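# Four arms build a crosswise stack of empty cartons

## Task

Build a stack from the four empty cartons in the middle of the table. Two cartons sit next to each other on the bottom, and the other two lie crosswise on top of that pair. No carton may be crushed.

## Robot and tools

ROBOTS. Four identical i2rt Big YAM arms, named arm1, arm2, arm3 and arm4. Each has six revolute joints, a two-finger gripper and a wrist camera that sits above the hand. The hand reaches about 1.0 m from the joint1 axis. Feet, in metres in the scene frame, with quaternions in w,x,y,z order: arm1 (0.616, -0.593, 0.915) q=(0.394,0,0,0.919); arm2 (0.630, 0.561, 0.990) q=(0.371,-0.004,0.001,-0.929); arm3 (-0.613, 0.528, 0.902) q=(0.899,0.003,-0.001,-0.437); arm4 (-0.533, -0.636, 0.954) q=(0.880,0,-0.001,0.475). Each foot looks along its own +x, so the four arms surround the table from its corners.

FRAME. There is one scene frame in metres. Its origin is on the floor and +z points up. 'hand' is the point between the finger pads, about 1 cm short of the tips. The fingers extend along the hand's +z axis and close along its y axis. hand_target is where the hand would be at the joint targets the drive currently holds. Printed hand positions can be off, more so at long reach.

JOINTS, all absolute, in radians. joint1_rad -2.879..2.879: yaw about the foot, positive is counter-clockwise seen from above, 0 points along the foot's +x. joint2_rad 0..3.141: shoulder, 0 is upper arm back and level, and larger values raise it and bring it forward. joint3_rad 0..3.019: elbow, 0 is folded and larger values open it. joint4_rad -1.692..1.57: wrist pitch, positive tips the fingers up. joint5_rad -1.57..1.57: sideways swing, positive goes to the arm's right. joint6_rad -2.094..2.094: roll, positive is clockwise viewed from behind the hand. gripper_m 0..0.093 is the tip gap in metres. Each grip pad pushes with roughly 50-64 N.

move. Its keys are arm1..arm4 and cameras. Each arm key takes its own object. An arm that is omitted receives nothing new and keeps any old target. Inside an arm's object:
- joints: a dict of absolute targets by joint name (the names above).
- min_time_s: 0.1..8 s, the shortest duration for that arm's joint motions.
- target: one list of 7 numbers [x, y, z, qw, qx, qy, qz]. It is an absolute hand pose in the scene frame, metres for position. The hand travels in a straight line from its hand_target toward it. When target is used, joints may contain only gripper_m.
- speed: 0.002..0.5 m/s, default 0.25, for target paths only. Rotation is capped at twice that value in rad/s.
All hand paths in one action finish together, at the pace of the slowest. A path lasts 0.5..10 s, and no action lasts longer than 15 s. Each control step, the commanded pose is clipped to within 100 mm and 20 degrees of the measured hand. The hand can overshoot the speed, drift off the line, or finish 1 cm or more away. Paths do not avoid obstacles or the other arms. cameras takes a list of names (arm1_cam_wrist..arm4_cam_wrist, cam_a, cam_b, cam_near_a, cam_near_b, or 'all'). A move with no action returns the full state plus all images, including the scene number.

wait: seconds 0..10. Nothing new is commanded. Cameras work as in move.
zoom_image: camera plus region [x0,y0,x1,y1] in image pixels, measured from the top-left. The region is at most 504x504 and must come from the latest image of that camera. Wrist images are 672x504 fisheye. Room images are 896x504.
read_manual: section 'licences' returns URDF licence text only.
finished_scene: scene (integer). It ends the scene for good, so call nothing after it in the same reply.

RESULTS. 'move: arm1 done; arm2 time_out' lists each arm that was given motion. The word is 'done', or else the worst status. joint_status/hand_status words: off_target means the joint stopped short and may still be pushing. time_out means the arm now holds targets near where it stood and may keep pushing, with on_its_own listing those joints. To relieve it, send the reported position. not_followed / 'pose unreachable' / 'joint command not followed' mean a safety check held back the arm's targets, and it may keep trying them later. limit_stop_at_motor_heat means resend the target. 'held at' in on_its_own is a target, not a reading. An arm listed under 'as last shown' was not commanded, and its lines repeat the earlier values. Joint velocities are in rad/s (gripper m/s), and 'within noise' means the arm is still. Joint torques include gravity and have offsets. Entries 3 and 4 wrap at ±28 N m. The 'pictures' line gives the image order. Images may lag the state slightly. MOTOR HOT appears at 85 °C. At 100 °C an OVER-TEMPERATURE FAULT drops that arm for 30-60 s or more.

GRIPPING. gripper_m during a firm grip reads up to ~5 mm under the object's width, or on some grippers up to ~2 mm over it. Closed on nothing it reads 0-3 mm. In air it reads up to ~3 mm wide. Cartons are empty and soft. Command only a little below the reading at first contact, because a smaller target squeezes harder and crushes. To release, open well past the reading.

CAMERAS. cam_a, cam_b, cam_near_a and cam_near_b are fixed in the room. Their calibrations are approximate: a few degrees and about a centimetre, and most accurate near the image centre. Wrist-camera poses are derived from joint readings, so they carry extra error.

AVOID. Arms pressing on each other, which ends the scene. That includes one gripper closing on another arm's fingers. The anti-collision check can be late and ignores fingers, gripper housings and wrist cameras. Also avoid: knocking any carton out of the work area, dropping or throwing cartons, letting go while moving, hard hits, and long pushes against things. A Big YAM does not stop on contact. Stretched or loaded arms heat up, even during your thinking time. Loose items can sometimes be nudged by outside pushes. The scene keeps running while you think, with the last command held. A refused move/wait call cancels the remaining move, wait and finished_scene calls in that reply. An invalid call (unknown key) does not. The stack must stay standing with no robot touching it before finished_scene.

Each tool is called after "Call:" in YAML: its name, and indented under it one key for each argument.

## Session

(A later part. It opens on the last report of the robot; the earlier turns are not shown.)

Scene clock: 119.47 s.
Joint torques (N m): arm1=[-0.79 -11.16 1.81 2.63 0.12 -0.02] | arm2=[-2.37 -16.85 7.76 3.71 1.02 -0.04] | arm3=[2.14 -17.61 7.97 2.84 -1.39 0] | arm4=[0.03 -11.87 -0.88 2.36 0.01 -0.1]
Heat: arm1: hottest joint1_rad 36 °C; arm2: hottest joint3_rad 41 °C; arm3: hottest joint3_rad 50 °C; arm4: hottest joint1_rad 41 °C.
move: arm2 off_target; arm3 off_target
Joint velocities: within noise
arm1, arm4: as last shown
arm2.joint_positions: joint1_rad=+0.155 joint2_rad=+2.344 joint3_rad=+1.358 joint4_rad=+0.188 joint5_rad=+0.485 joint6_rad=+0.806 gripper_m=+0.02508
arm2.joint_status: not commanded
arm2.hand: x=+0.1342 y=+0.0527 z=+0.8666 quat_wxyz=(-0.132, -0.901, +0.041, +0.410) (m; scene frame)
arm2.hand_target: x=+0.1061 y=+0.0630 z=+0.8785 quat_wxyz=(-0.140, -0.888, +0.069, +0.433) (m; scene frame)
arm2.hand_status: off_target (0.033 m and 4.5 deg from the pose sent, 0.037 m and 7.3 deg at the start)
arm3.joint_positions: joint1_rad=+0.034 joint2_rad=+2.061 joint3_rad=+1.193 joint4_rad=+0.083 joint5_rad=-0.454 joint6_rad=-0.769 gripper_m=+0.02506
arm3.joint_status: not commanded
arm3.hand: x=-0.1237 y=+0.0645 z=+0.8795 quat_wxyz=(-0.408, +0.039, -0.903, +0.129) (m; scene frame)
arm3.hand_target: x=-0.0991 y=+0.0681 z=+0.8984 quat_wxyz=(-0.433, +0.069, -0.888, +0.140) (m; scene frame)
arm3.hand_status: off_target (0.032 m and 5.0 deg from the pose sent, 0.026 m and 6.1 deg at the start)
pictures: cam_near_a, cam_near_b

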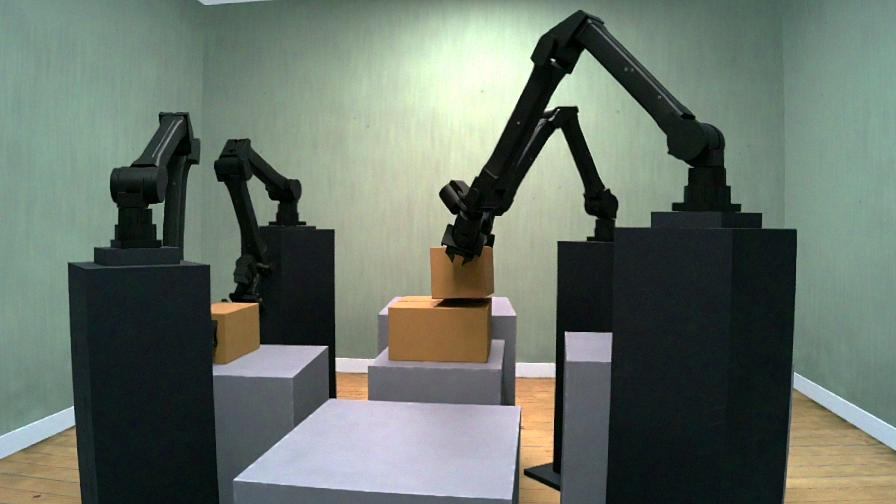

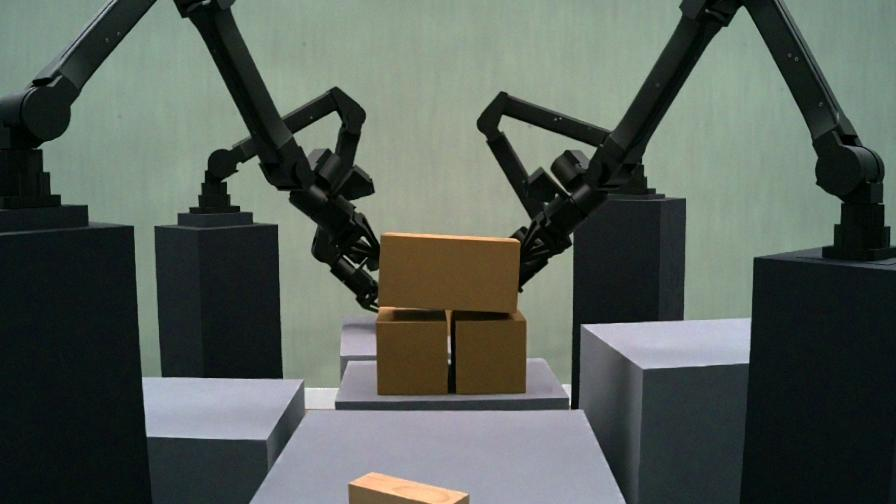

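Call:
move:
  arm2: {"target": [0.108, 0.060, 0.855, 0.1406, 0.8877, -0.0686, -0.4330], "speed": 0.03}
  arm3: {"target": [-0.098, 0.065, 0.892, 0.4330, -0.0686, 0.8877, -0.1406], "speed": 0.03}
  cameras: ["cam_near_b","cam_near_a"]

Scene clock: 121.20 s.
Joint torques (N m): arm1=[-0.85 -11.11 1.8 2.65 0.12 -0.03] | arm2=[-1.79 -16.09 8.83 3.45 0.82 -0.04] | arm3=[2.26 -17.32 8.25 2.5 -0.99 0.08] | arm4=[0.09 -11.93 -0.84 2.3 0 -0.11]
Heat: arm1: hottest joint1_rad 36 °C; arm2: hottest joint3_rad 41 °C; arm3: hottest joint3_rad 50 °C; arm4: hottest joint1_rad 41 °C.
move: arm2 off_target; arm3 off_target
Joint velocities: within noise
arm1, arm4: as last shown
arm2.joint_positions: joint1_rad=+0.155 joint2_rad=+2.387 joint3_rad=+1.358 joint4_rad=+0.228 joint5_rad=+0.495 joint6_rad=+0.808 gripper_m=+0.02508
arm2.joint_status: not commanded
arm2.hand: x=+0.1361 y=+0.0580 z=+0.8445 quat_wxyz=(-0.129, -0.901, +0.044, +0.413) (m; scene frame)
arm2.hand_target: x=+0.1091 y=+0.0612 z=+0.8558 quat_wxyz=(-0.140, -0.888, +0.069, +0.433) (m; scene frame)
arm2.hand_status: off_target (0.030 m and 4.2 deg from the pose sent, 0.029 m and 4.5 deg at the start)
arm3.joint_positions: joint1_rad=+0.033 joint2_rad=+2.069 joint3_rad=+1.193 joint4_rad=+0.099 joint5_rad=-0.465 joint6_rad=-0.778 gripper_m=+0.02506
arm3.joint_status: not commanded
arm3.hand: x=-0.1224 y=+0.0647 z=+0.8772 quat_wxyz=(-0.413, +0.046, -0.900, +0.130) (m; scene frame)
arm3.hand_target: x=-0.0989 y=+0.0661 z=+0.8924 quat_wxyz=(-0.433, +0.069, -0.888, +0.140) (m; scene frame)
arm3.hand_status: off_target (0.029 m and 4.0 deg from the pose sent, 0.029 m and 5.0 deg at the start)
pictures: cam_near_a, cam_near_b

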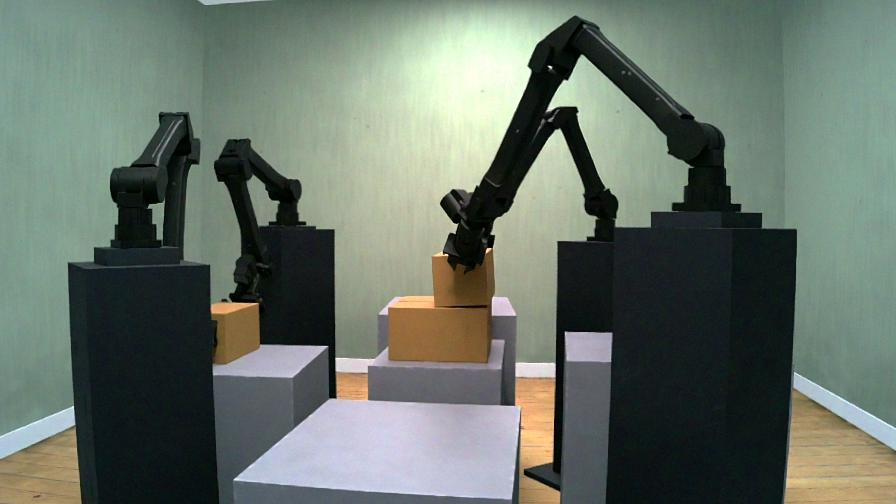

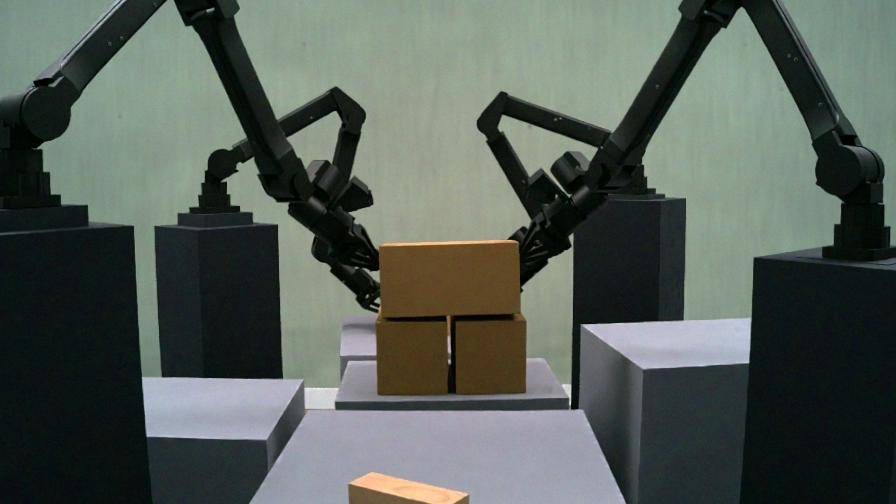

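Call:
move:
  arm2: {"target": [0.112, 0.060, 0.853, 0.1406, 0.8877, -0.0686, -0.4330], "speed": 0.03}
  arm3: {"target": [-0.104, 0.065, 0.876, 0.4330, -0.0686, 0.8877, -0.1406], "speed": 0.03}

Call:
move:
  arm2: {"target": [0.20, 0.060, 0.865, 0.1406, 0.8877, -0.0686, -0.4330], "speed": 0.05}
  arm3: {"target": [-0.19, 0.065, 0.885, 0.4330, -0.0686, 0.8877, -0.1406], "speed": 0.05}
  cameras: ["cam_near_b","cam_near_a","arm3_cam_wrist","arm2_cam_wrist"]

Scene clock: 123.07 s.
Joint torques (N m): arm1=[-0.91 -11.11 1.81 2.66 0.11 -0.02] | arm2=[-1.32 -16.97 8.31 3.69 0.97 -0.03] | arm3=[1.55 -17.08 7.35 2.54 -1.01 0.07] | arm4=[0.09 -11.63 -0.87 2.35 0.02 -0.09]
Heat: arm1: hottest joint1_rad 36 °C; arm2: hottest joint3_rad 41 °C; arm3: hottest joint3_rad 50 °C; arm4: hottest joint1_rad 41 °C.
move: arm2 off_target; arm3 off_target
Joint velocities: within noise
arm1, arm4: as last shown
arm2.joint_positions: joint1_rad=+0.155 joint2_rad=+2.394 joint3_rad=+1.358 joint4_rad=+0.230 joint5_rad=+0.496 joint6_rad=+0.813 gripper_m=+0.02508
arm2.joint_status: not commanded
arm2.hand: x=+0.1370 y=+0.0594 z=+0.8404 quat_wxyz=(-0.128, -0.901, +0.046, +0.412) (m; scene frame)
arm2.hand_target: x=+0.1129 y=+0.0610 z=+0.8536 quat_wxyz=(-0.140, -0.888, +0.069, +0.433) (m; scene frame)
arm2.hand_status: off_target (0.028 m and 4.2 deg from the pose sent, 0.026 m and 4.2 deg at the start)
arm3.joint_positions: joint1_rad=+0.032 joint2_rad=+2.093 joint3_rad=+1.193 joint4_rad=+0.133 joint5_rad=-0.470 joint6_rad=-0.784 gripper_m=+0.02507
arm3.joint_status: not commanded
arm3.hand: x=-0.1212 y=+0.0638 z=+0.8675 quat_wxyz=(-0.417, +0.050, -0.898, +0.133) (m; scene frame)
arm3.hand_target: x=-0.1046 y=+0.0655 z=+0.8762 quat_wxyz=(-0.433, +0.069, -0.888, +0.141) (m; scene frame)
arm3.hand_status: off_target (0.019 m and 3.2 deg from the pose sent, 0.018 m and 4.0 deg at the start)
pictures: none

Scene clock: 125.47 s.
Joint torques (N m): arm1=[-0.91 -11.11 1.81 2.65 0.11 -0.02] | arm2=[1.2 -18.08 4.75 2.74 0.54 0.05] | arm3=[-0.5 -17.38 5.55 1.73 -0.51 0.08] | arm4=[0.21 -11.75 -0.87 2.4 0.01 -0.1]
Heat: arm1: hottest joint1_rad 36 °C; arm2: hottest joint3_rad 40 °C; arm3: hottest joint3_rad 50 °C; arm4: hottest joint1_rad 41 °C.
move: arm2 off_target; arm3 off_target
Joint velocities: within noise
arm1, arm4: as last shown
arm2.joint_positions: joint1_rad=+0.245 joint2_rad=+2.333 joint3_rad=+1.214 joint4_rad=+0.275 joint5_rad=+0.595 joint6_rad=+0.909 gripper_m=+0.02508
arm2.joint_status: not commanded
arm2.hand: x=+0.2001 y=+0.0699 z=+0.8454 quat_wxyz=(-0.121, -0.896, +0.061, +0.423) (m; scene frame)
arm2.hand_target: x=+0.1999 y=+0.0601 z=+0.8648 quat_wxyz=(-0.141, -0.888, +0.069, +0.433) (m; scene frame)
arm2.hand_status: off_target (0.022 m and 2.8 deg from the pose sent, 0.068 m and 4.2 deg at the start)
arm3.joint_positions: joint1_rad=-0.066 joint2_rad=+2.014 joint3_rad=+1.050 joint4_rad=+0.157 joint5_rad=-0.574 joint6_rad=-0.883 gripper_m=+0.02506
arm3.joint_status: not commanded
arm3.hand: x=-0.1880 y=+0.0726 z=+0.8720 quat_wxyz=(-0.426, +0.065, -0.893, +0.126) (m; scene frame)
arm3.hand_target: x=-0.1901 y=+0.0651 z=+0.8849 quat_wxyz=(-0.433, +0.069, -0.888, +0.141) (m; scene frame)
arm3.hand_status: off_target (0.015 m and 1.9 deg from the pose sent, 0.071 m and 3.2 deg at the start)
pictures: arm2_cam_wrist, arm3_cam_wrist, cam_near_a, cam_near_b
camera_calibration:
arm2_cam_wrist: T_world_to_cam=[[0.00498224, 0.963004, -0.269442, 0.160033], [0.963046, -0.077181, -0.258042, 0.0358293], [-0.269292, -0.258199, -0.927801, 0.981448], [0, 0, 0, 1]] pos_world=[0.228993, 0.102062, 0.962954]
arm3_cam_wrist: T_world_to_cam=[[0.0117712, -0.958345, 0.28537, -0.177491], [-0.95959, -0.0910713, -0.266258, 0.0627563], [0.281156, -0.270704, -0.92069, 0.998209], [0, 0, 0, 1]] pos_world=[-0.218343, 0.105837, 0.986402]

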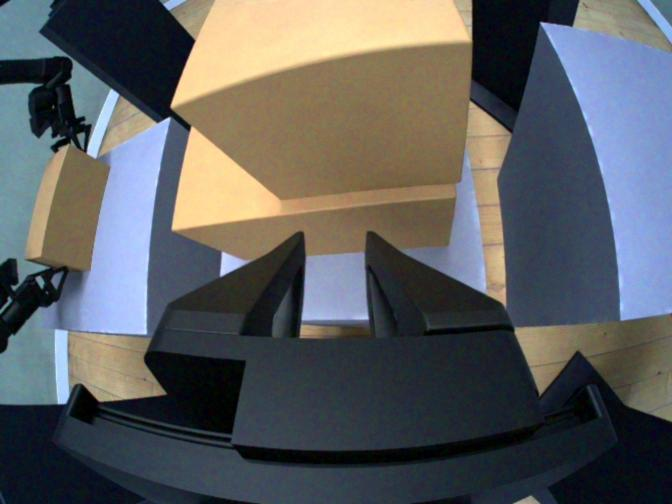

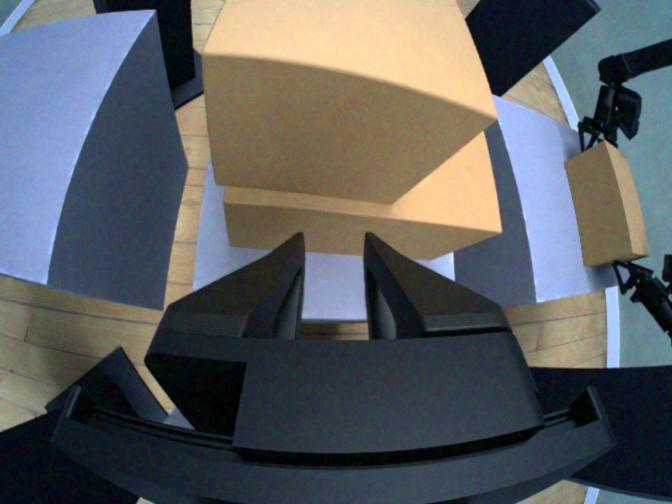

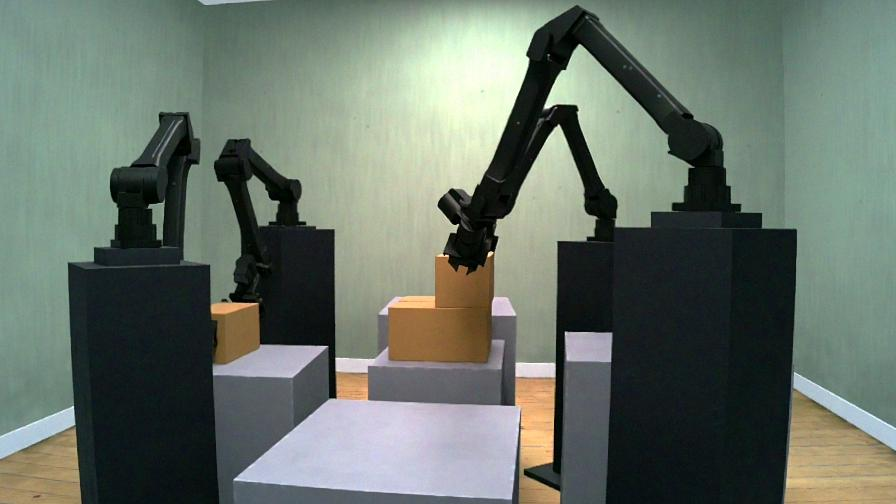

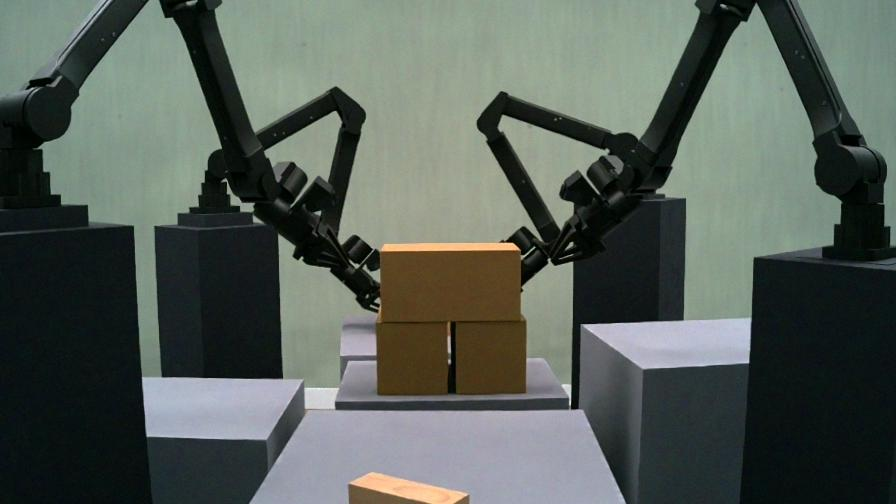

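Call:
move:
  arm1: {"target": [0.165, -0.677, 0.684, 0, 0.8988, 0, -0.4384], "speed": 0.08, "joints":{"gripper_m":0.025}}
  arm4: {"target": [-0.158, -0.668, 0.700, 0.4384, 0, 0.8988, 0], "speed": 0.08, "joints":{"gripper_m":0.025}}
  arm2: {"target": [0.32, 0.20, 1.05, 0, 0.8988, 0, -0.4384], "speed": 0.15}
  arm3: {"target": [-0.29, 0.20, 1.05, 0.4384, 0, 0.8988, 0], "speed": 0.15}
  cameras: ["arm1_cam_wrist","arm4_cam_wrist","cam_near_a"]

Scene clock: 129.17 s.
Joint torques (N m): arm1=[1.2 -12.69 -1.96 2.19 0.23 0.16] | arm2=[1.38 -10.87 6.65 0.92 0.67 0.04] | arm3=[-0.79 -10.34 7.97 0.68 -0.67 0.15] | arm4=[-0.79 -12.69 -5.98 1.99 -0.02 -0.19]
Heat: arm1: hottest joint1_rad 36 °C; arm2: hottest joint3_rad 40 °C; arm3: hottest joint3_rad 49 °C; arm4: hottest joint1_rad 41 °C.
move: arm1 off_target; arm2 done; arm3 done; arm4 done
Joint velocities: within noise
arm1.joint_positions: joint1_rad=+1.058 joint2_rad=+2.561 joint3_rad=+0.701 joint4_rad=+1.149 joint5_rad=+0.203 joint6_rad=+0.157 gripper_m=+0.02510
arm1.joint_status: all done
arm1.hand: x=+0.1686 y=-0.6693 z=+0.6707 quat_wxyz=(-0.007, +0.905, -0.001, -0.425) (m; scene frame)
arm1.hand_target: x=+0.1650 y=-0.6769 z=+0.6836 quat_wxyz=(+0.000, +0.899, +0.000, -0.438) (m; scene frame)
arm1.hand_status: off_target (0.016 m and 1.9 deg from the pose sent, 0.052 m and 3.3 deg at the start)
arm2.joint_positions: joint1_rad=+0.353 joint2_rad=+1.620 joint3_rad=+0.801 joint4_rad=-0.251 joint5_rad=+0.780 joint6_rad=+0.904 gripper_m=+0.02508
arm2.joint_status: not commanded
arm2.hand: x=+0.3146 y=+0.1995 z=+1.0460 quat_wxyz=(+0.002, -0.899, +0.001, +0.437) (m; scene frame)
arm2.hand_target: x=+0.3198 y=+0.2000 z=+1.0500 quat_wxyz=(+0.000, -0.899, +0.000, +0.438) (m; scene frame)
arm2.hand_status: done (0.007 m and 0.3 deg from the pose sent, 0.270 m and 15.6 deg at the start)
arm3.joint_positions: joint1_rad=-0.132 joint2_rad=+1.368 joint3_rad=+0.817 joint4_rad=-0.456 joint5_rad=-0.745 joint6_rad=-0.827 gripper_m=+0.02506
arm3.joint_status: not commanded
arm3.hand: x=-0.2857 y=+0.2037 z=+1.0461 quat_wxyz=(-0.437, +0.006, -0.900, -0.002) (m; scene frame)
arm3.hand_target: x=-0.2899 y=+0.2000 z=+1.0501 quat_wxyz=(-0.438, +0.000, -0.899, +0.000) (m; scene frame)
arm3.hand_status: done (0.007 m and 0.8 deg from the pose sent, 0.241 m and 16.4 deg at the start)
arm4.joint_positions: joint1_rad=-1.109 joint2_rad=+2.752 joint3_rad=+0.599 joint4_rad=+1.491 joint5_rad=-0.099 joint6_rad=-0.080 gripper_m=+0.02508
arm4.joint_status: all done
arm4.hand: x=-0.1500 y=-0.6644 z=+0.6943 quat_wxyz=(-0.441, +0.004, -0.897, -0.002) (m; scene frame)
arm4.hand_target: x=-0.1578 y=-0.6679 z=+0.6998 quat_wxyz=(-0.438, +0.000, -0.899, +0.000) (m; scene frame)
arm4.hand_status: done (0.010 m and 0.6 deg from the pose sent, 0.046 m and 2.3 deg at the start)
pictures: arm1_cam_wrist, arm4_cam_wrist, cam_near_a
camera_calibration:
arm1_cam_wrist: T_world_to_cam=[[-0.00323879, 0.999851, 0.0169472, 0.657962], [0.965561, 0.00753582, -0.260069, 0.0202089], [-0.260158, 0.0155213, -0.965441, 0.826239], [0, 0, 0, 1]] pos_world=[0.197571, -0.67084, 0.79179]
arm4_cam_wrist: T_world_to_cam=[[0.0184561, -0.999803, 0.00727959, -0.669519], [-0.956422, -0.0197764, -0.291316, 0.0491807], [0.291403, -0.00158579, -0.956599, 0.82954], [0, 0, 0, 1]] pos_world=[-0.182336, -0.667099, 0.812738]

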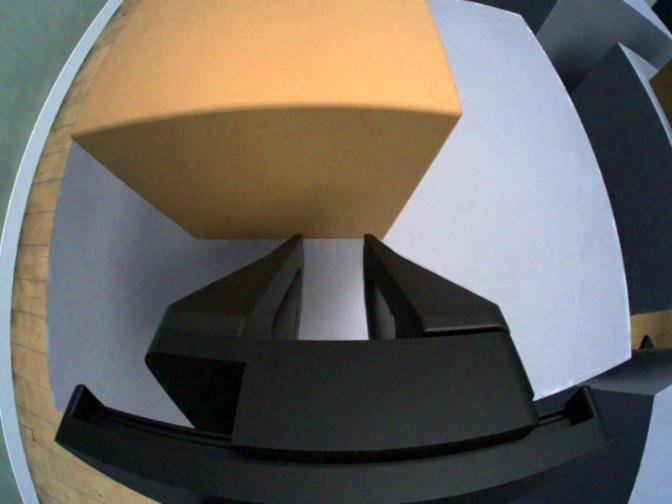

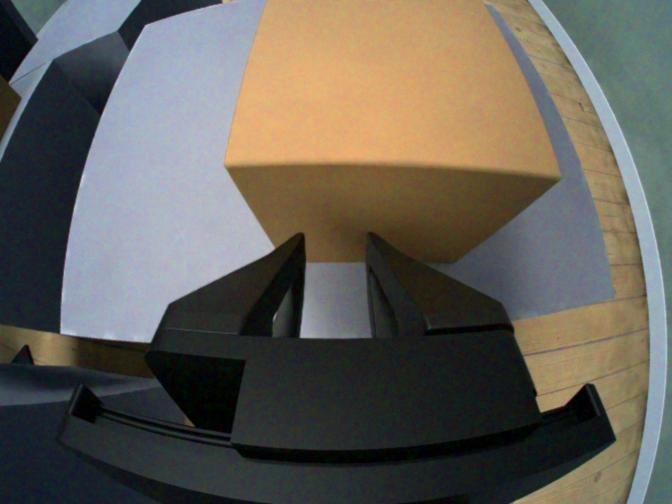

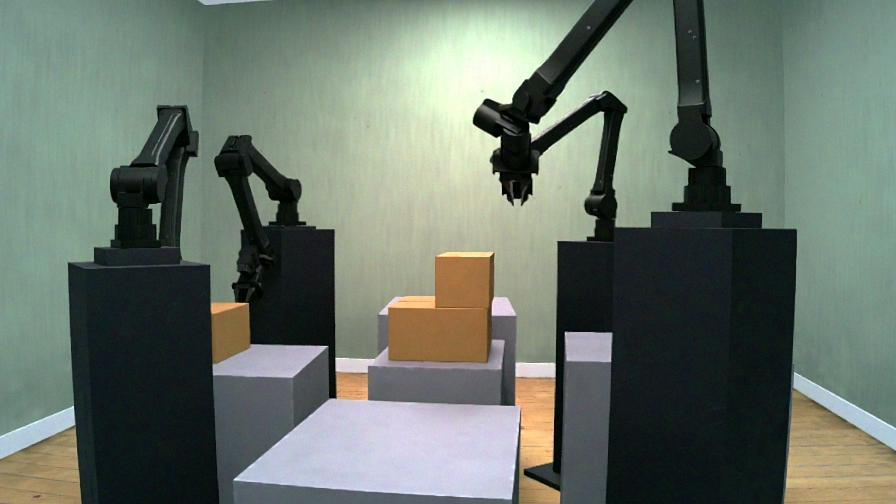

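Call:
move:
  arm1: {"target": [0.165, -0.704, 0.688, 0, 0.8988, 0, -0.4384], "speed": 0.08}
  arm4: {"target": [-0.158, -0.693, 0.703, 0.4384, 0, 0.8988, 0], "speed": 0.08}
  cameras: ["arm1_cam_wrist","arm4_cam_wrist"]

Scene clock: 131.40 s.
Joint torques (N m): arm1=[0.91 -12.69 -1.09 1.07 0.27 0.18] | arm2=[1.55 -10.52 6.65 0.83 0.7 0.1] | arm3=[-0.73 -10.34 7.97 0.7 -0.66 0.15] | arm4=[-0.85 -12.69 -5.79 1.24 -0.05 -0.23]
Heat: arm1: hottest joint1_rad 36 °C; arm2: hottest joint2_rad 39 °C; arm3: hottest joint3_rad 49 °C; arm4: hottest joint1_rad 41 °C.
move: arm1 off_target; arm4 off_target
Joint velocities: within noise
arm1.joint_positions: joint1_rad=+1.140 joint2_rad=+2.537 joint3_rad=+0.701 joint4_rad=+1.134 joint5_rad=+0.264 joint6_rad=+0.208 gripper_m=+0.02510
arm1.joint_status: not commanded
arm1.hand: x=+0.1685 y=-0.6975 z=+0.6800 quat_wxyz=(-0.004, +0.901, -0.001, -0.434) (m; scene frame)
arm1.hand_target: x=+0.1651 y=-0.7040 z=+0.6878 quat_wxyz=(+0.000, +0.899, +0.000, -0.438) (m; scene frame)
arm1.hand_status: off_target (0.011 m and 0.7 deg from the pose sent, 0.039 m and 1.9 deg at the start)
arm2, arm3: as last shown
arm2.hand: x=+0.3146 y=+0.1996 z=+1.0460 quat_wxyz=(+0.002, -0.899, +0.000, +0.437) (m; scene frame)
arm2.hand_target: x=+0.3198 y=+0.2001 z=+1.0499 quat_wxyz=(+0.000, -0.899, +0.000, +0.438) (m; scene frame)
arm3.hand_target: x=-0.2899 y=+0.1999 z=+1.0501 quat_wxyz=(-0.438, +0.000, -0.899, +0.000) (m; scene frame)
arm4.joint_positions: joint1_rad=-1.211 joint2_rad=+2.730 joint3_rad=+0.599 joint4_rad=+1.481 joint5_rad=-0.179 joint6_rad=-0.137 gripper_m=+0.02508
arm4.joint_status: not commanded
arm4.hand: x=-0.1464 y=-0.6910 z=+0.7017 quat_wxyz=(-0.450, +0.002, -0.893, -0.001) (m; scene frame)
arm4.hand_target: x=-0.1578 y=-0.6929 z=+0.7029 quat_wxyz=(-0.439, +0.000, -0.899, +0.000) (m; scene frame)
arm4.hand_status: off_target (0.012 m and 1.6 deg from the pose sent, 0.031 m and 0.6 deg at the start)
pictures: arm1_cam_wrist, arm4_cam_wrist
camera_calibration:
arm1_cam_wrist: T_world_to_cam=[[-0.00649858, 0.999894, 0.0130455, 0.689124], [0.959889, 0.00989436, -0.280204, 0.0391844], [-0.280303, 0.0107013, -0.959852, 0.831868], [0, 0, 0, 1]] pos_world=[0.200041, -0.698341, 0.80046]
arm4_cam_wrist: T_world_to_cam=[[0.0136736, -0.999884, 0.00670097, -0.696531], [-0.95024, -0.01508, -0.311152, 0.072399], [0.311217, -0.00211297, -0.950337, 0.83354], [0, 0, 0, 1]] pos_world=[-0.181091, -0.693597, 0.819338]

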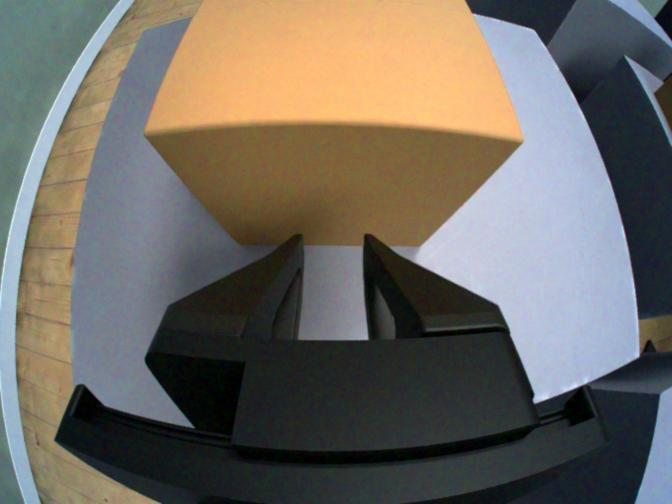

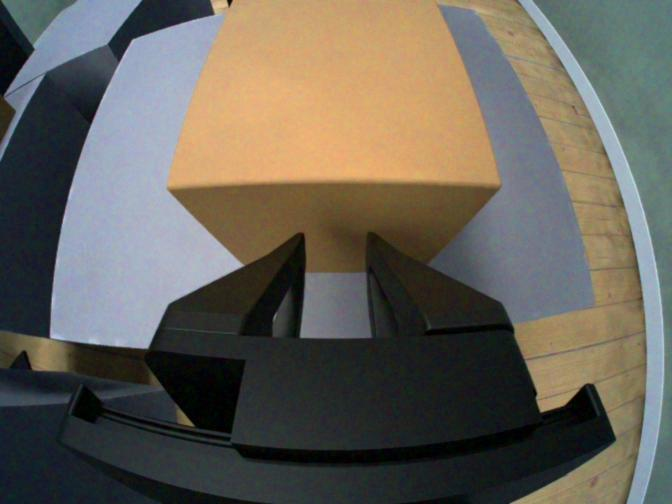

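Call:
move:
  arm1: {"target": [0.087, -0.708, 0.688, 0, 0.8988, 0, -0.4384], "speed": 0.06}
  arm4: {"target": [-0.085, -0.694, 0.703, 0.4384, 0, 0.8988, 0], "speed": 0.06}
  cameras: ["arm1_cam_wrist","arm4_cam_wrist"]

Scene clock: 133.73 s.
Joint torques (N m): arm1=[-2.78 -14.8 4.12 1.62 0.12 0] | arm2=[2.14 -11.22 6.53 0.84 0.7 0.04] | arm3=[-0.79 -10.29 7.97 0.7 -0.67 0.15] | arm4=[1.85 -15.33 2.41 1.68 0.04 -0.06]
Heat: arm1: hottest joint1_rad 36 °C; arm2: hottest joint2_rad 39 °C; arm3: hottest joint3_rad 49 °C; arm4: hottest joint1_rad 41 °C.
move: arm1 off_target; arm4 off_target
Joint velocities: within noise
arm1.joint_positions: joint1_rad=+1.126 joint2_rad=+2.514 joint3_rad=+0.807 joint4_rad=+0.917 joint5_rad=+0.227 joint6_rad=+0.189 gripper_m=+0.02509
arm1.joint_status: not commanded
arm1.hand: x=+0.1396 y=-0.7066 z=+0.6615 quat_wxyz=(-0.007, +0.920, +0.015, -0.392) (m; scene frame)
arm1.hand_target: x=+0.0897 y=-0.7066 z=+0.6911 quat_wxyz=(-0.001, +0.899, +0.000, -0.439) (m; scene frame)
arm1.hand_status: off_target (0.059 m and 6.1 deg from the pose sent, 0.082 m and 0.7 deg at the start)
arm2, arm3: as last shown
arm4.joint_positions: joint1_rad=-1.198 joint2_rad=+2.636 joint3_rad=+0.641 joint4_rad=+1.228 joint5_rad=-0.144 joint6_rad=-0.126 gripper_m=+0.02507
arm4.joint_status: not commanded
arm4.hand: x=-0.1299 y=-0.6957 z=+0.6893 quat_wxyz=(-0.396, -0.010, -0.918, -0.001) (m; scene frame)
arm4.hand_target: x=-0.0868 y=-0.6934 z=+0.7056 quat_wxyz=(-0.439, +0.000, -0.899, -0.001) (m; scene frame)
arm4.hand_status: off_target (0.047 m and 5.5 deg from the pose sent, 0.062 m and 1.6 deg at the start)
pictures: arm1_cam_wrist, arm4_cam_wrist
camera_calibration:
arm1_cam_wrist: T_world_to_cam=[[-0.0338814, 0.998976, 0.0299931, 0.690353], [0.9809, 0.0389899, -0.190566, 0.020082], [-0.19154, 0.0229636, -0.981216, 0.816413], [0, 0, 0, 1]] pos_world=[0.160067, -0.709177, 0.784198]
arm4_cam_wrist: T_world_to_cam=[[-0.00729806, -0.999963, -0.00456983, -0.696435], [-0.980731, 0.00804975, -0.195199, 0.0163386], [0.195229, 0.0030572, -0.980753, 0.826218], [0, 0, 0, 1]] pos_world=[-0.15036, -0.699066, 0.810322]

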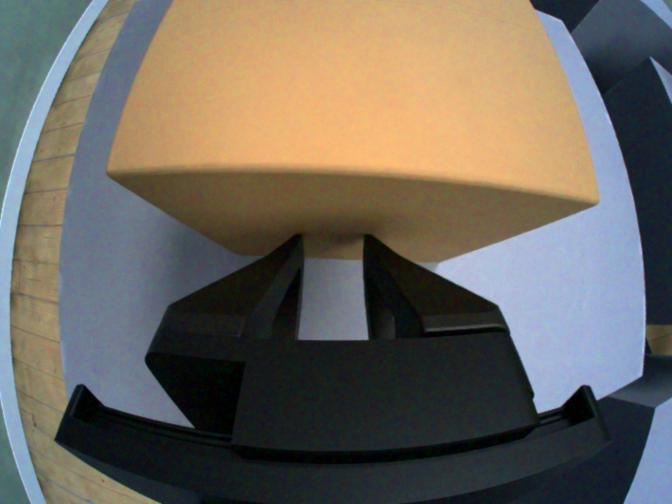

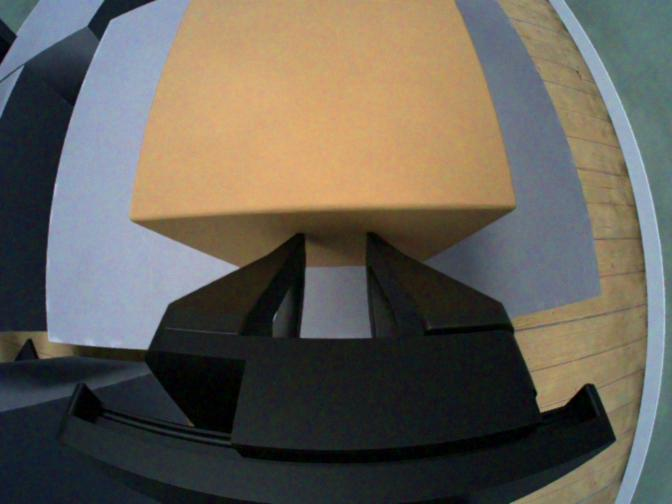

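Call:
move:
  arm1: {"target": [0.087, -0.706, 0.745, 0, 0.8988, 0, -0.4384], "speed": 0.06}
  arm4: {"target": [-0.080, -0.694, 0.758, 0.4384, 0, 0.8988, 0], "speed": 0.06}
  cameras: ["arm1_cam_wrist","arm4_cam_wrist","cam_near_b","cam_near_a"]

Scene clock: 135.87 s.
Joint torques (N m): arm1=[-2.55 -17.08 3.19 2.51 0.26 -0.02] | arm2=[1.61 -9.7 6.64 0.73 0.7 0.1] | arm3=[-0.79 -10.34 7.97 0.69 -0.67 0.15] | arm4=[1.61 -16.03 1.92 2.33 0.06 -0.05]
Heat: arm1: hottest joint1_rad 36 °C; arm2: hottest joint2_rad 39 °C; arm3: hottest joint3_rad 48 °C; arm4: hottest joint1_rad 40 °C.
move: arm1 off_target; arm4 off_target
Joint velocities: within noise
arm1.joint_positions: joint1_rad=+1.120 joint2_rad=+2.380 joint3_rad=+0.747 joint4_rad=+0.800 joint5_rad=+0.221 joint6_rad=+0.189 gripper_m=+0.02509
arm1.joint_status: not commanded
arm1.hand: x=+0.1440 y=-0.7034 z=+0.6960 quat_wxyz=(-0.011, +0.928, +0.016, -0.373) (m; scene frame)
arm1.hand_target: x=+0.0905 y=-0.7046 z=+0.7462 quat_wxyz=(-0.001, +0.899, +0.000, -0.439) (m; scene frame)
arm1.hand_status: off_target (0.075 m and 8.5 deg from the pose sent, 0.099 m and 6.1 deg at the start)
arm2, arm3: as last shown
arm4.joint_positions: joint1_rad=-1.194 joint2_rad=+2.464 joint3_rad=+0.569 joint4_rad=+1.114 joint5_rad=-0.142 joint6_rad=-0.126 gripper_m=+0.02507
arm4.joint_status: not commanded
arm4.hand: x=-0.1230 y=-0.6956 z=+0.7336 quat_wxyz=(-0.390, -0.009, -0.921, -0.003) (m; scene frame)
arm4.hand_target: x=-0.0820 y=-0.6934 z=+0.7595 quat_wxyz=(-0.439, +0.000, -0.899, -0.001) (m; scene frame)
arm4.hand_status: off_target (0.049 m and 6.2 deg from the pose sent, 0.085 m and 5.5 deg at the start)
pictures: arm1_cam_wrist, arm4_cam_wrist, cam_near_a, cam_near_b
camera_calibration:
arm1_cam_wrist: T_world_to_cam=[[-0.0340684, 0.998721, 0.0373594, 0.680973], [0.988146, 0.0392594, -0.148413, -0.00795542], [-0.14969, 0.0318604, -0.98822, 0.856174], [0, 0, 0, 1]] pos_world=[0.159221, -0.707068, 0.819466]
arm4_cam_wrist: T_world_to_cam=[[-0.00417592, -0.999971, -0.0063422, -0.694412], [-0.983184, 0.00526358, -0.182544, 0.0203385], [0.182572, 0.00547326, -0.983177, 0.870253], [0, 0, 0, 1]] pos_world=[-0.141787, -0.699262, 0.854921]

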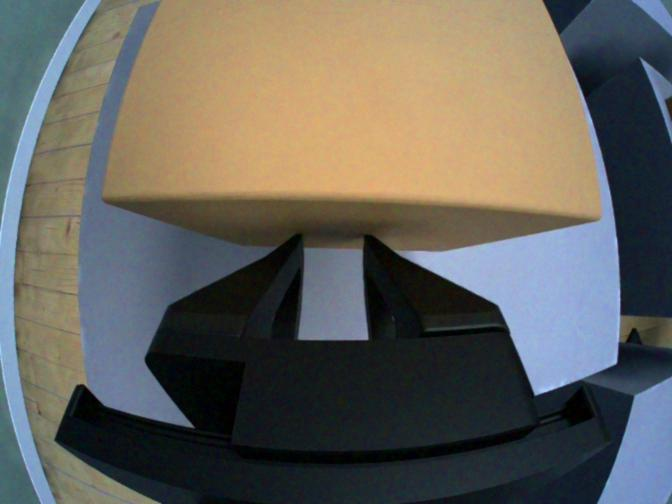

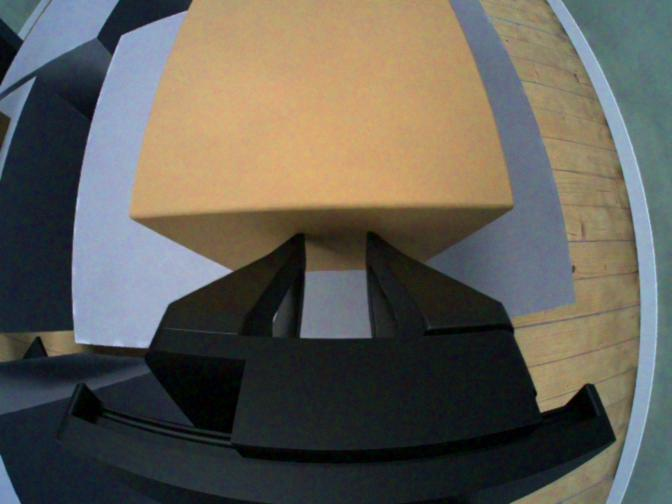

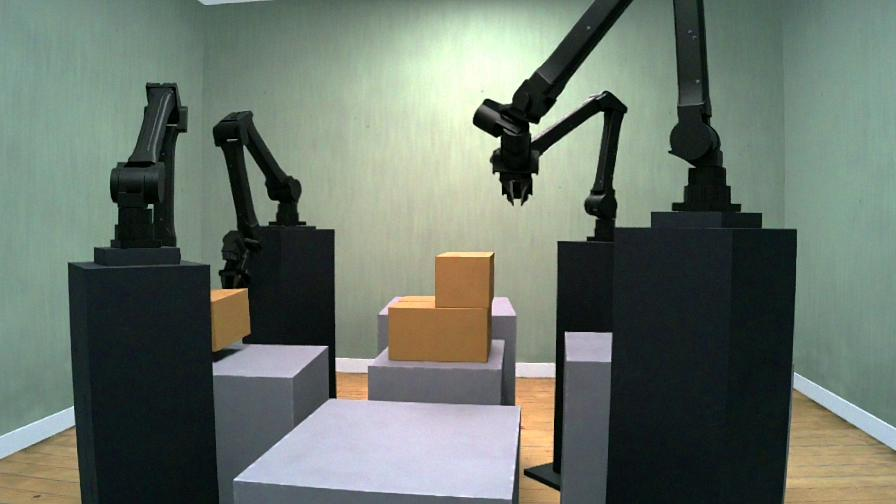

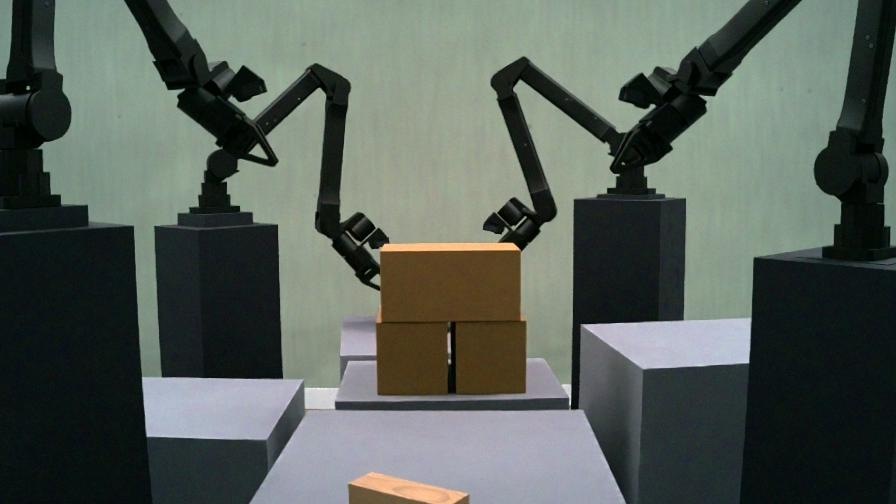

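Call:
move:
  arm1: {"target": [0.085, -0.706, 0.825, 0, 0.8988, 0, -0.4384], "speed": 0.06}
  arm4: {"target": [-0.078, -0.694, 0.823, 0.4384, 0, 0.8988, 0], "speed": 0.06}

Scene clock: 138.57 s.
Joint torques (N m): arm1=[-2.55 -16.21 5.24 2.78 0.28 -0.02] | arm2=[2.14 -10.75 6.75 0.96 0.7 0.08] | arm3=[-0.79 -10.4 7.98 0.72 -0.66 0.15] | arm4=[1.73 -15.27 4.08 2.54 -0.01 -0.03]
Heat: arm1: hottest joint2_rad 37 °C; arm2: hottest joint3_rad 39 °C; arm3: hottest joint3_rad 48 °C; arm4: hottest joint1_rad 40 °C.
move: arm1 off_target; arm4 off_target
Joint velocities: within noise
arm1.joint_positions: joint1_rad=+1.119 joint2_rad=+2.117 joint3_rad=+0.668 joint4_rad=+0.604 joint5_rad=+0.220 joint6_rad=+0.189 gripper_m=+0.02509
arm1.joint_status: not commanded
arm1.hand: x=+0.1423 y=-0.7037 z=+0.7723 quat_wxyz=(-0.012, +0.930, +0.017, -0.367) (m; scene frame)
arm1.hand_target: x=+0.0892 y=-0.7044 z=+0.8268 quat_wxyz=(-0.001, +0.899, +0.000, -0.439) (m; scene frame)
arm1.hand_status: off_target (0.078 m and 9.2 deg from the pose sent, 0.142 m and 8.5 deg at the start)
arm2, arm3: as last shown
arm4.joint_positions: joint1_rad=-1.193 joint2_rad=+2.216 joint3_rad=+0.470 joint4_rad=+0.943 joint5_rad=-0.139 joint6_rad=-0.126 gripper_m=+0.02507
arm4.joint_status: not commanded
arm4.hand: x=-0.1274 y=-0.6950 z=+0.7927 quat_wxyz=(-0.380, -0.010, -0.925, -0.004) (m; scene frame)
arm4.hand_target: x=-0.0808 y=-0.6932 z=+0.8249 quat_wxyz=(-0.438, +0.000, -0.899, -0.001) (m; scene frame)
arm4.hand_status: off_target (0.058 m and 7.5 deg from the pose sent, 0.100 m and 6.2 deg at the start)
pictures: none

Call:
move:
  arm1: {"target": [0.085, -0.675, 0.888, 0, 0.8988, 0, -0.4384], "speed": 0.06}
  arm4: {"target": [-0.078, -0.663, 0.897, 0.4384, 0, 0.8988, 0], "speed": 0.06}

Scene clock: 140.97 s.
Joint torques (N m): arm1=[-2.49 -14.97 6.98 3.11 0.24 -0.08] | arm2=[1.73 -10.05 6.74 0.92 0.71 0.08] | arm3=[-0.91 -10.23 7.95 0.69 -0.67 0.16] | arm4=[1.73 -12.75 6.91 2.65 0.11 -0.03]
Heat: arm1: hottest joint2_rad 37 °C; arm2: hottest joint2_rad 38 °C; arm3: hottest joint3_rad 48 °C; arm4: hottest joint1_rad 40 °C.
move: arm1 off_target; arm4 off_target
Joint velocities: within noise
arm1.joint_positions: joint1_rad=+1.044 joint2_rad=+1.906 joint3_rad=+0.614 joint4_rad=+0.436 joint5_rad=+0.164 joint6_rad=+0.147 gripper_m=+0.02509
arm1.joint_status: not commanded
arm1.hand: x=+0.1454 y=-0.6752 z=+0.8281 quat_wxyz=(-0.009, +0.934, +0.012, -0.357) (m; scene frame)
arm1.hand_target: x=+0.0905 y=-0.6734 z=+0.8900 quat_wxyz=(-0.002, +0.899, +0.000, -0.438) (m; scene frame)
arm1.hand_status: off_target (0.085 m and 10.3 deg from the pose sent, 0.132 m and 9.2 deg at the start)
arm2, arm3: as last shown
arm4.joint_positions: joint1_rad=-1.094 joint2_rad=+1.892 joint3_rad=+0.400 joint4_rad=+0.705 joint5_rad=-0.067 joint6_rad=-0.066 gripper_m=+0.02507
arm4.joint_status: not commanded
arm4.hand: x=-0.1230 y=-0.6676 z=+0.8659 quat_wxyz=(-0.383, -0.005, -0.924, +0.001) (m; scene frame)
arm4.hand_target: x=-0.0809 y=-0.6625 z=+0.8987 quat_wxyz=(-0.438, +0.000, -0.899, -0.001) (m; scene frame)
arm4.hand_status: off_target (0.055 m and 7.0 deg from the pose sent, 0.120 m and 7.5 deg at the start)
pictures: none

Call:
move:
  arm1: {"target": [0.080, -0.615, 0.965, 0, 0.8988, 0, -0.4384], "speed": 0.06}
  arm4: {"target": [-0.082, -0.603, 0.960, 0.4384, 0, 0.8988, 0], "speed": 0.06}
  cameras: ["arm1_cam_wrist","arm4_cam_wrist","cam_near_b","cam_near_a"]

Scene clock: 143.87 s.
Joint torques (N m): arm1=[-1.61 -13.1 10.32 3.1 -0.02 -0.03] | arm2=[2.61 -10.64 6.72 0.8 0.69 0.07] | arm3=[-0.73 -10.29 7.97 0.7 -0.66 0.15] | arm4=[1.03 -10.99 10.32 2.74 0.28 -0.07]
Heat: arm1: hottest joint2_rad 37 °C; arm2: hottest joint2_rad 38 °C; arm3: hottest joint3_rad 48 °C; arm4: hottest joint1_rad 40 °C.
move: arm1 off_target; arm4 off_target
Joint velocities: within noise
arm1.joint_positions: joint1_rad=+0.884 joint2_rad=+1.649 joint3_rad=+0.598 joint4_rad=+0.196 joint5_rad=+0.051 joint6_rad=+0.047 gripper_m=+0.02509
arm1.joint_status: not commanded
arm1.hand: x=+0.1446 y=-0.6186 z=+0.8995 quat_wxyz=(-0.002, +0.936, +0.004, -0.351) (m; scene frame)
arm1.hand_target: x=+0.0882 y=-0.6142 z=+0.9684 quat_wxyz=(-0.002, +0.899, +0.000, -0.438) (m; scene frame)
arm1.hand_status: off_target (0.092 m and 10.9 deg from the pose sent, 0.163 m and 10.3 deg at the start)
arm2, arm3: as last shown
arm4.joint_positions: joint1_rad=-0.894 joint2_rad=+1.612 joint3_rad=+0.378 joint4_rad=+0.438 joint5_rad=+0.081 joint6_rad=+0.057 gripper_m=+0.02507
arm4.joint_status: not commanded
arm4.hand: x=-0.1282 y=-0.6120 z=+0.9228 quat_wxyz=(-0.380, +0.003, -0.925, +0.008) (m; scene frame)
arm4.hand_target: x=-0.0857 y=-0.6031 z=+0.9621 quat_wxyz=(-0.438, +0.000, -0.899, -0.001) (m; scene frame)
arm4.hand_status: off_target (0.060 m and 7.4 deg from the pose sent, 0.121 m and 7.0 deg at the start)
pictures: arm1_cam_wrist, arm4_cam_wrist, cam_near_a, cam_near_b
camera_calibration:
arm1_cam_wrist: T_world_to_cam=[[-0.0174655, 0.99979, 0.0106971, 0.61094], [0.994459, 0.0184796, -0.103488, -0.0358536], [-0.103664, 0.00883035, -0.994573, 1.03943], [0, 0, 0, 1]] pos_world=[0.154076, -0.619327, 1.02354]
arm4_cam_wrist: T_world_to_cam=[[0.00880921, -0.999725, 0.0217221, -0.63369], [-0.987, -0.0121792, -0.160257, 0.0174871], [0.160478, -0.020028, -0.986836, 1.04164], [0, 0, 0, 1]] pos_world=[-0.144318, -0.612441, 1.04449]

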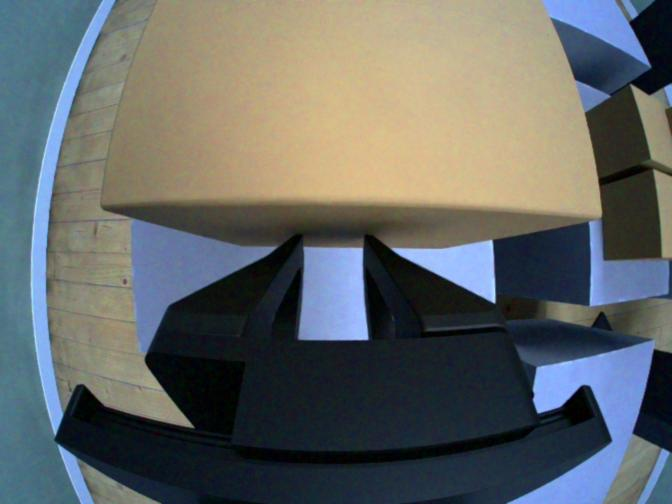

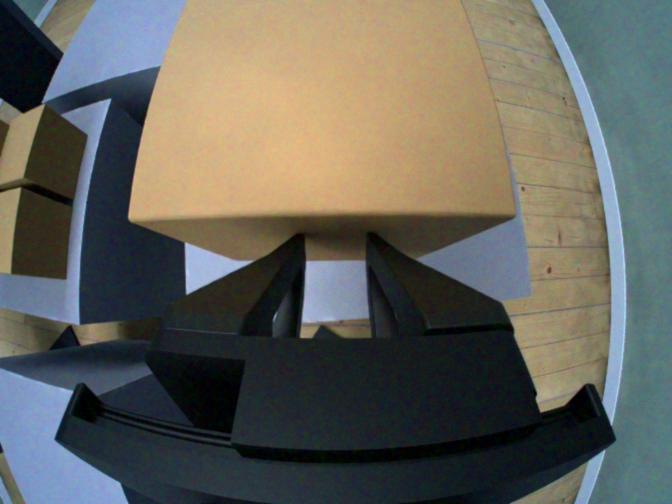

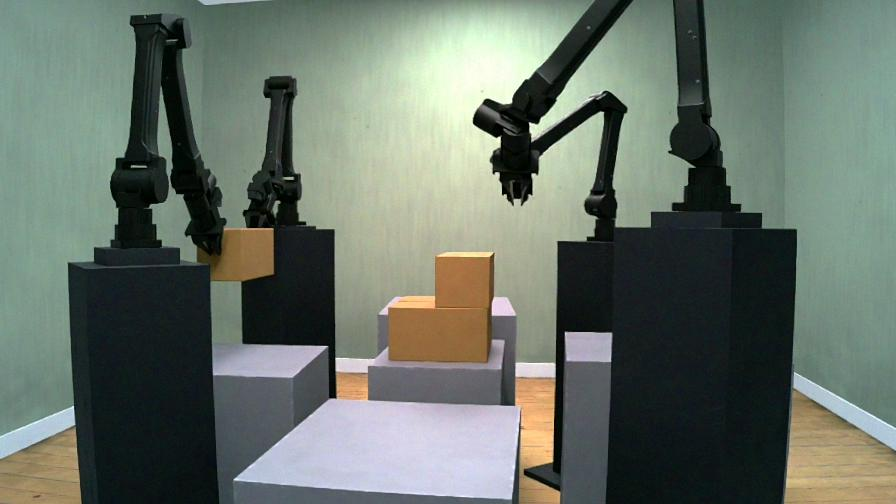

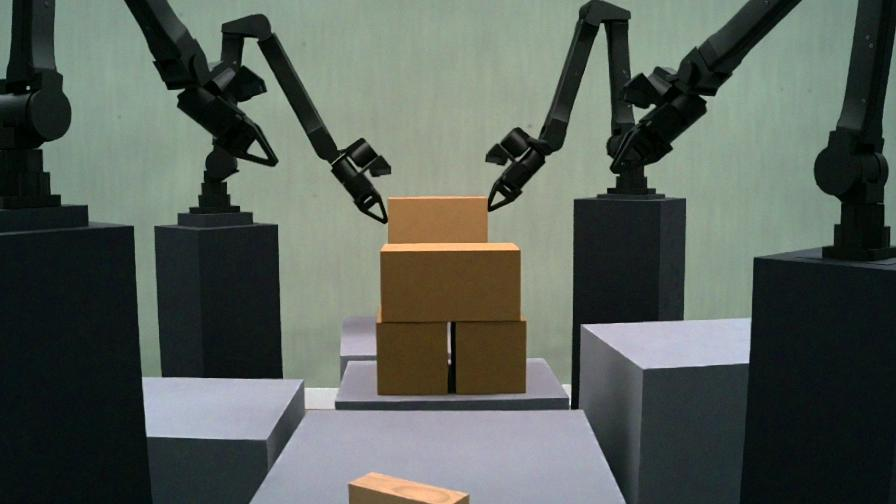

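Call:
move:
  arm1: {"target": [0.078, -0.545, 0.963, 0, 0.8988, 0, -0.4384], "speed": 0.06}
  arm4: {"target": [-0.082, -0.531, 0.963, 0.4384, 0, 0.8988, 0], "speed": 0.06}

Scene clock: 147.37 s.
Joint torques (N m): arm1=[-1.08 -10.75 11.14 3.21 -0.2 0.04] | arm2=[1.85 -10.29 6.57 0.92 0.67 0.12] | arm3=[-0.79 -10.34 7.94 0.69 -0.66 0.15] | arm4=[0.56 -9.29 12.72 2.02 0.47 -0.11]
Heat: arm1: hottest joint2_rad 37 °C; arm2: hottest joint2_rad 38 °C; arm3: hottest joint3_rad 48 °C; arm4: hottest joint1_rad 40 °C.
move: arm1 off_target; arm4 off_target
Joint velocities: within noise
arm1.joint_positions: joint1_rad=+0.703 joint2_rad=+1.631 joint3_rad=+0.598 joint4_rad=+0.190 joint5_rad=-0.085 joint6_rad=-0.068 gripper_m=+0.02509
arm1.joint_status: not commanded
arm1.hand: x=+0.1440 y=-0.5567 z=+0.9068 quat_wxyz=(+0.009, +0.934, -0.003, -0.358) (m; scene frame)
arm1.hand_target: x=+0.0868 y=-0.5456 z=+0.9676 quat_wxyz=(-0.001, +0.899, +0.000, -0.438) (m; scene frame)
arm1.hand_status: off_target (0.087 m and 10.1 deg from the pose sent, 0.118 m and 10.9 deg at the start)
arm2, arm3: as last shown
arm4.joint_positions: joint1_rad=-0.671 joint2_rad=+1.598 joint3_rad=+0.397 joint4_rad=+0.397 joint5_rad=+0.250 joint6_rad=+0.197 gripper_m=+0.02507
arm4.joint_status: not commanded
arm4.hand: x=-0.1329 y=-0.5501 z=+0.9307 quat_wxyz=(-0.389, +0.009, -0.921, +0.016) (m; scene frame)
arm4.hand_target: x=-0.0870 y=-0.5320 z=+0.9667 quat_wxyz=(-0.438, +0.000, -0.899, -0.001) (m; scene frame)
arm4.hand_status: off_target (0.063 m and 6.6 deg from the pose sent, 0.102 m and 7.4 deg at the start)
pictures: none


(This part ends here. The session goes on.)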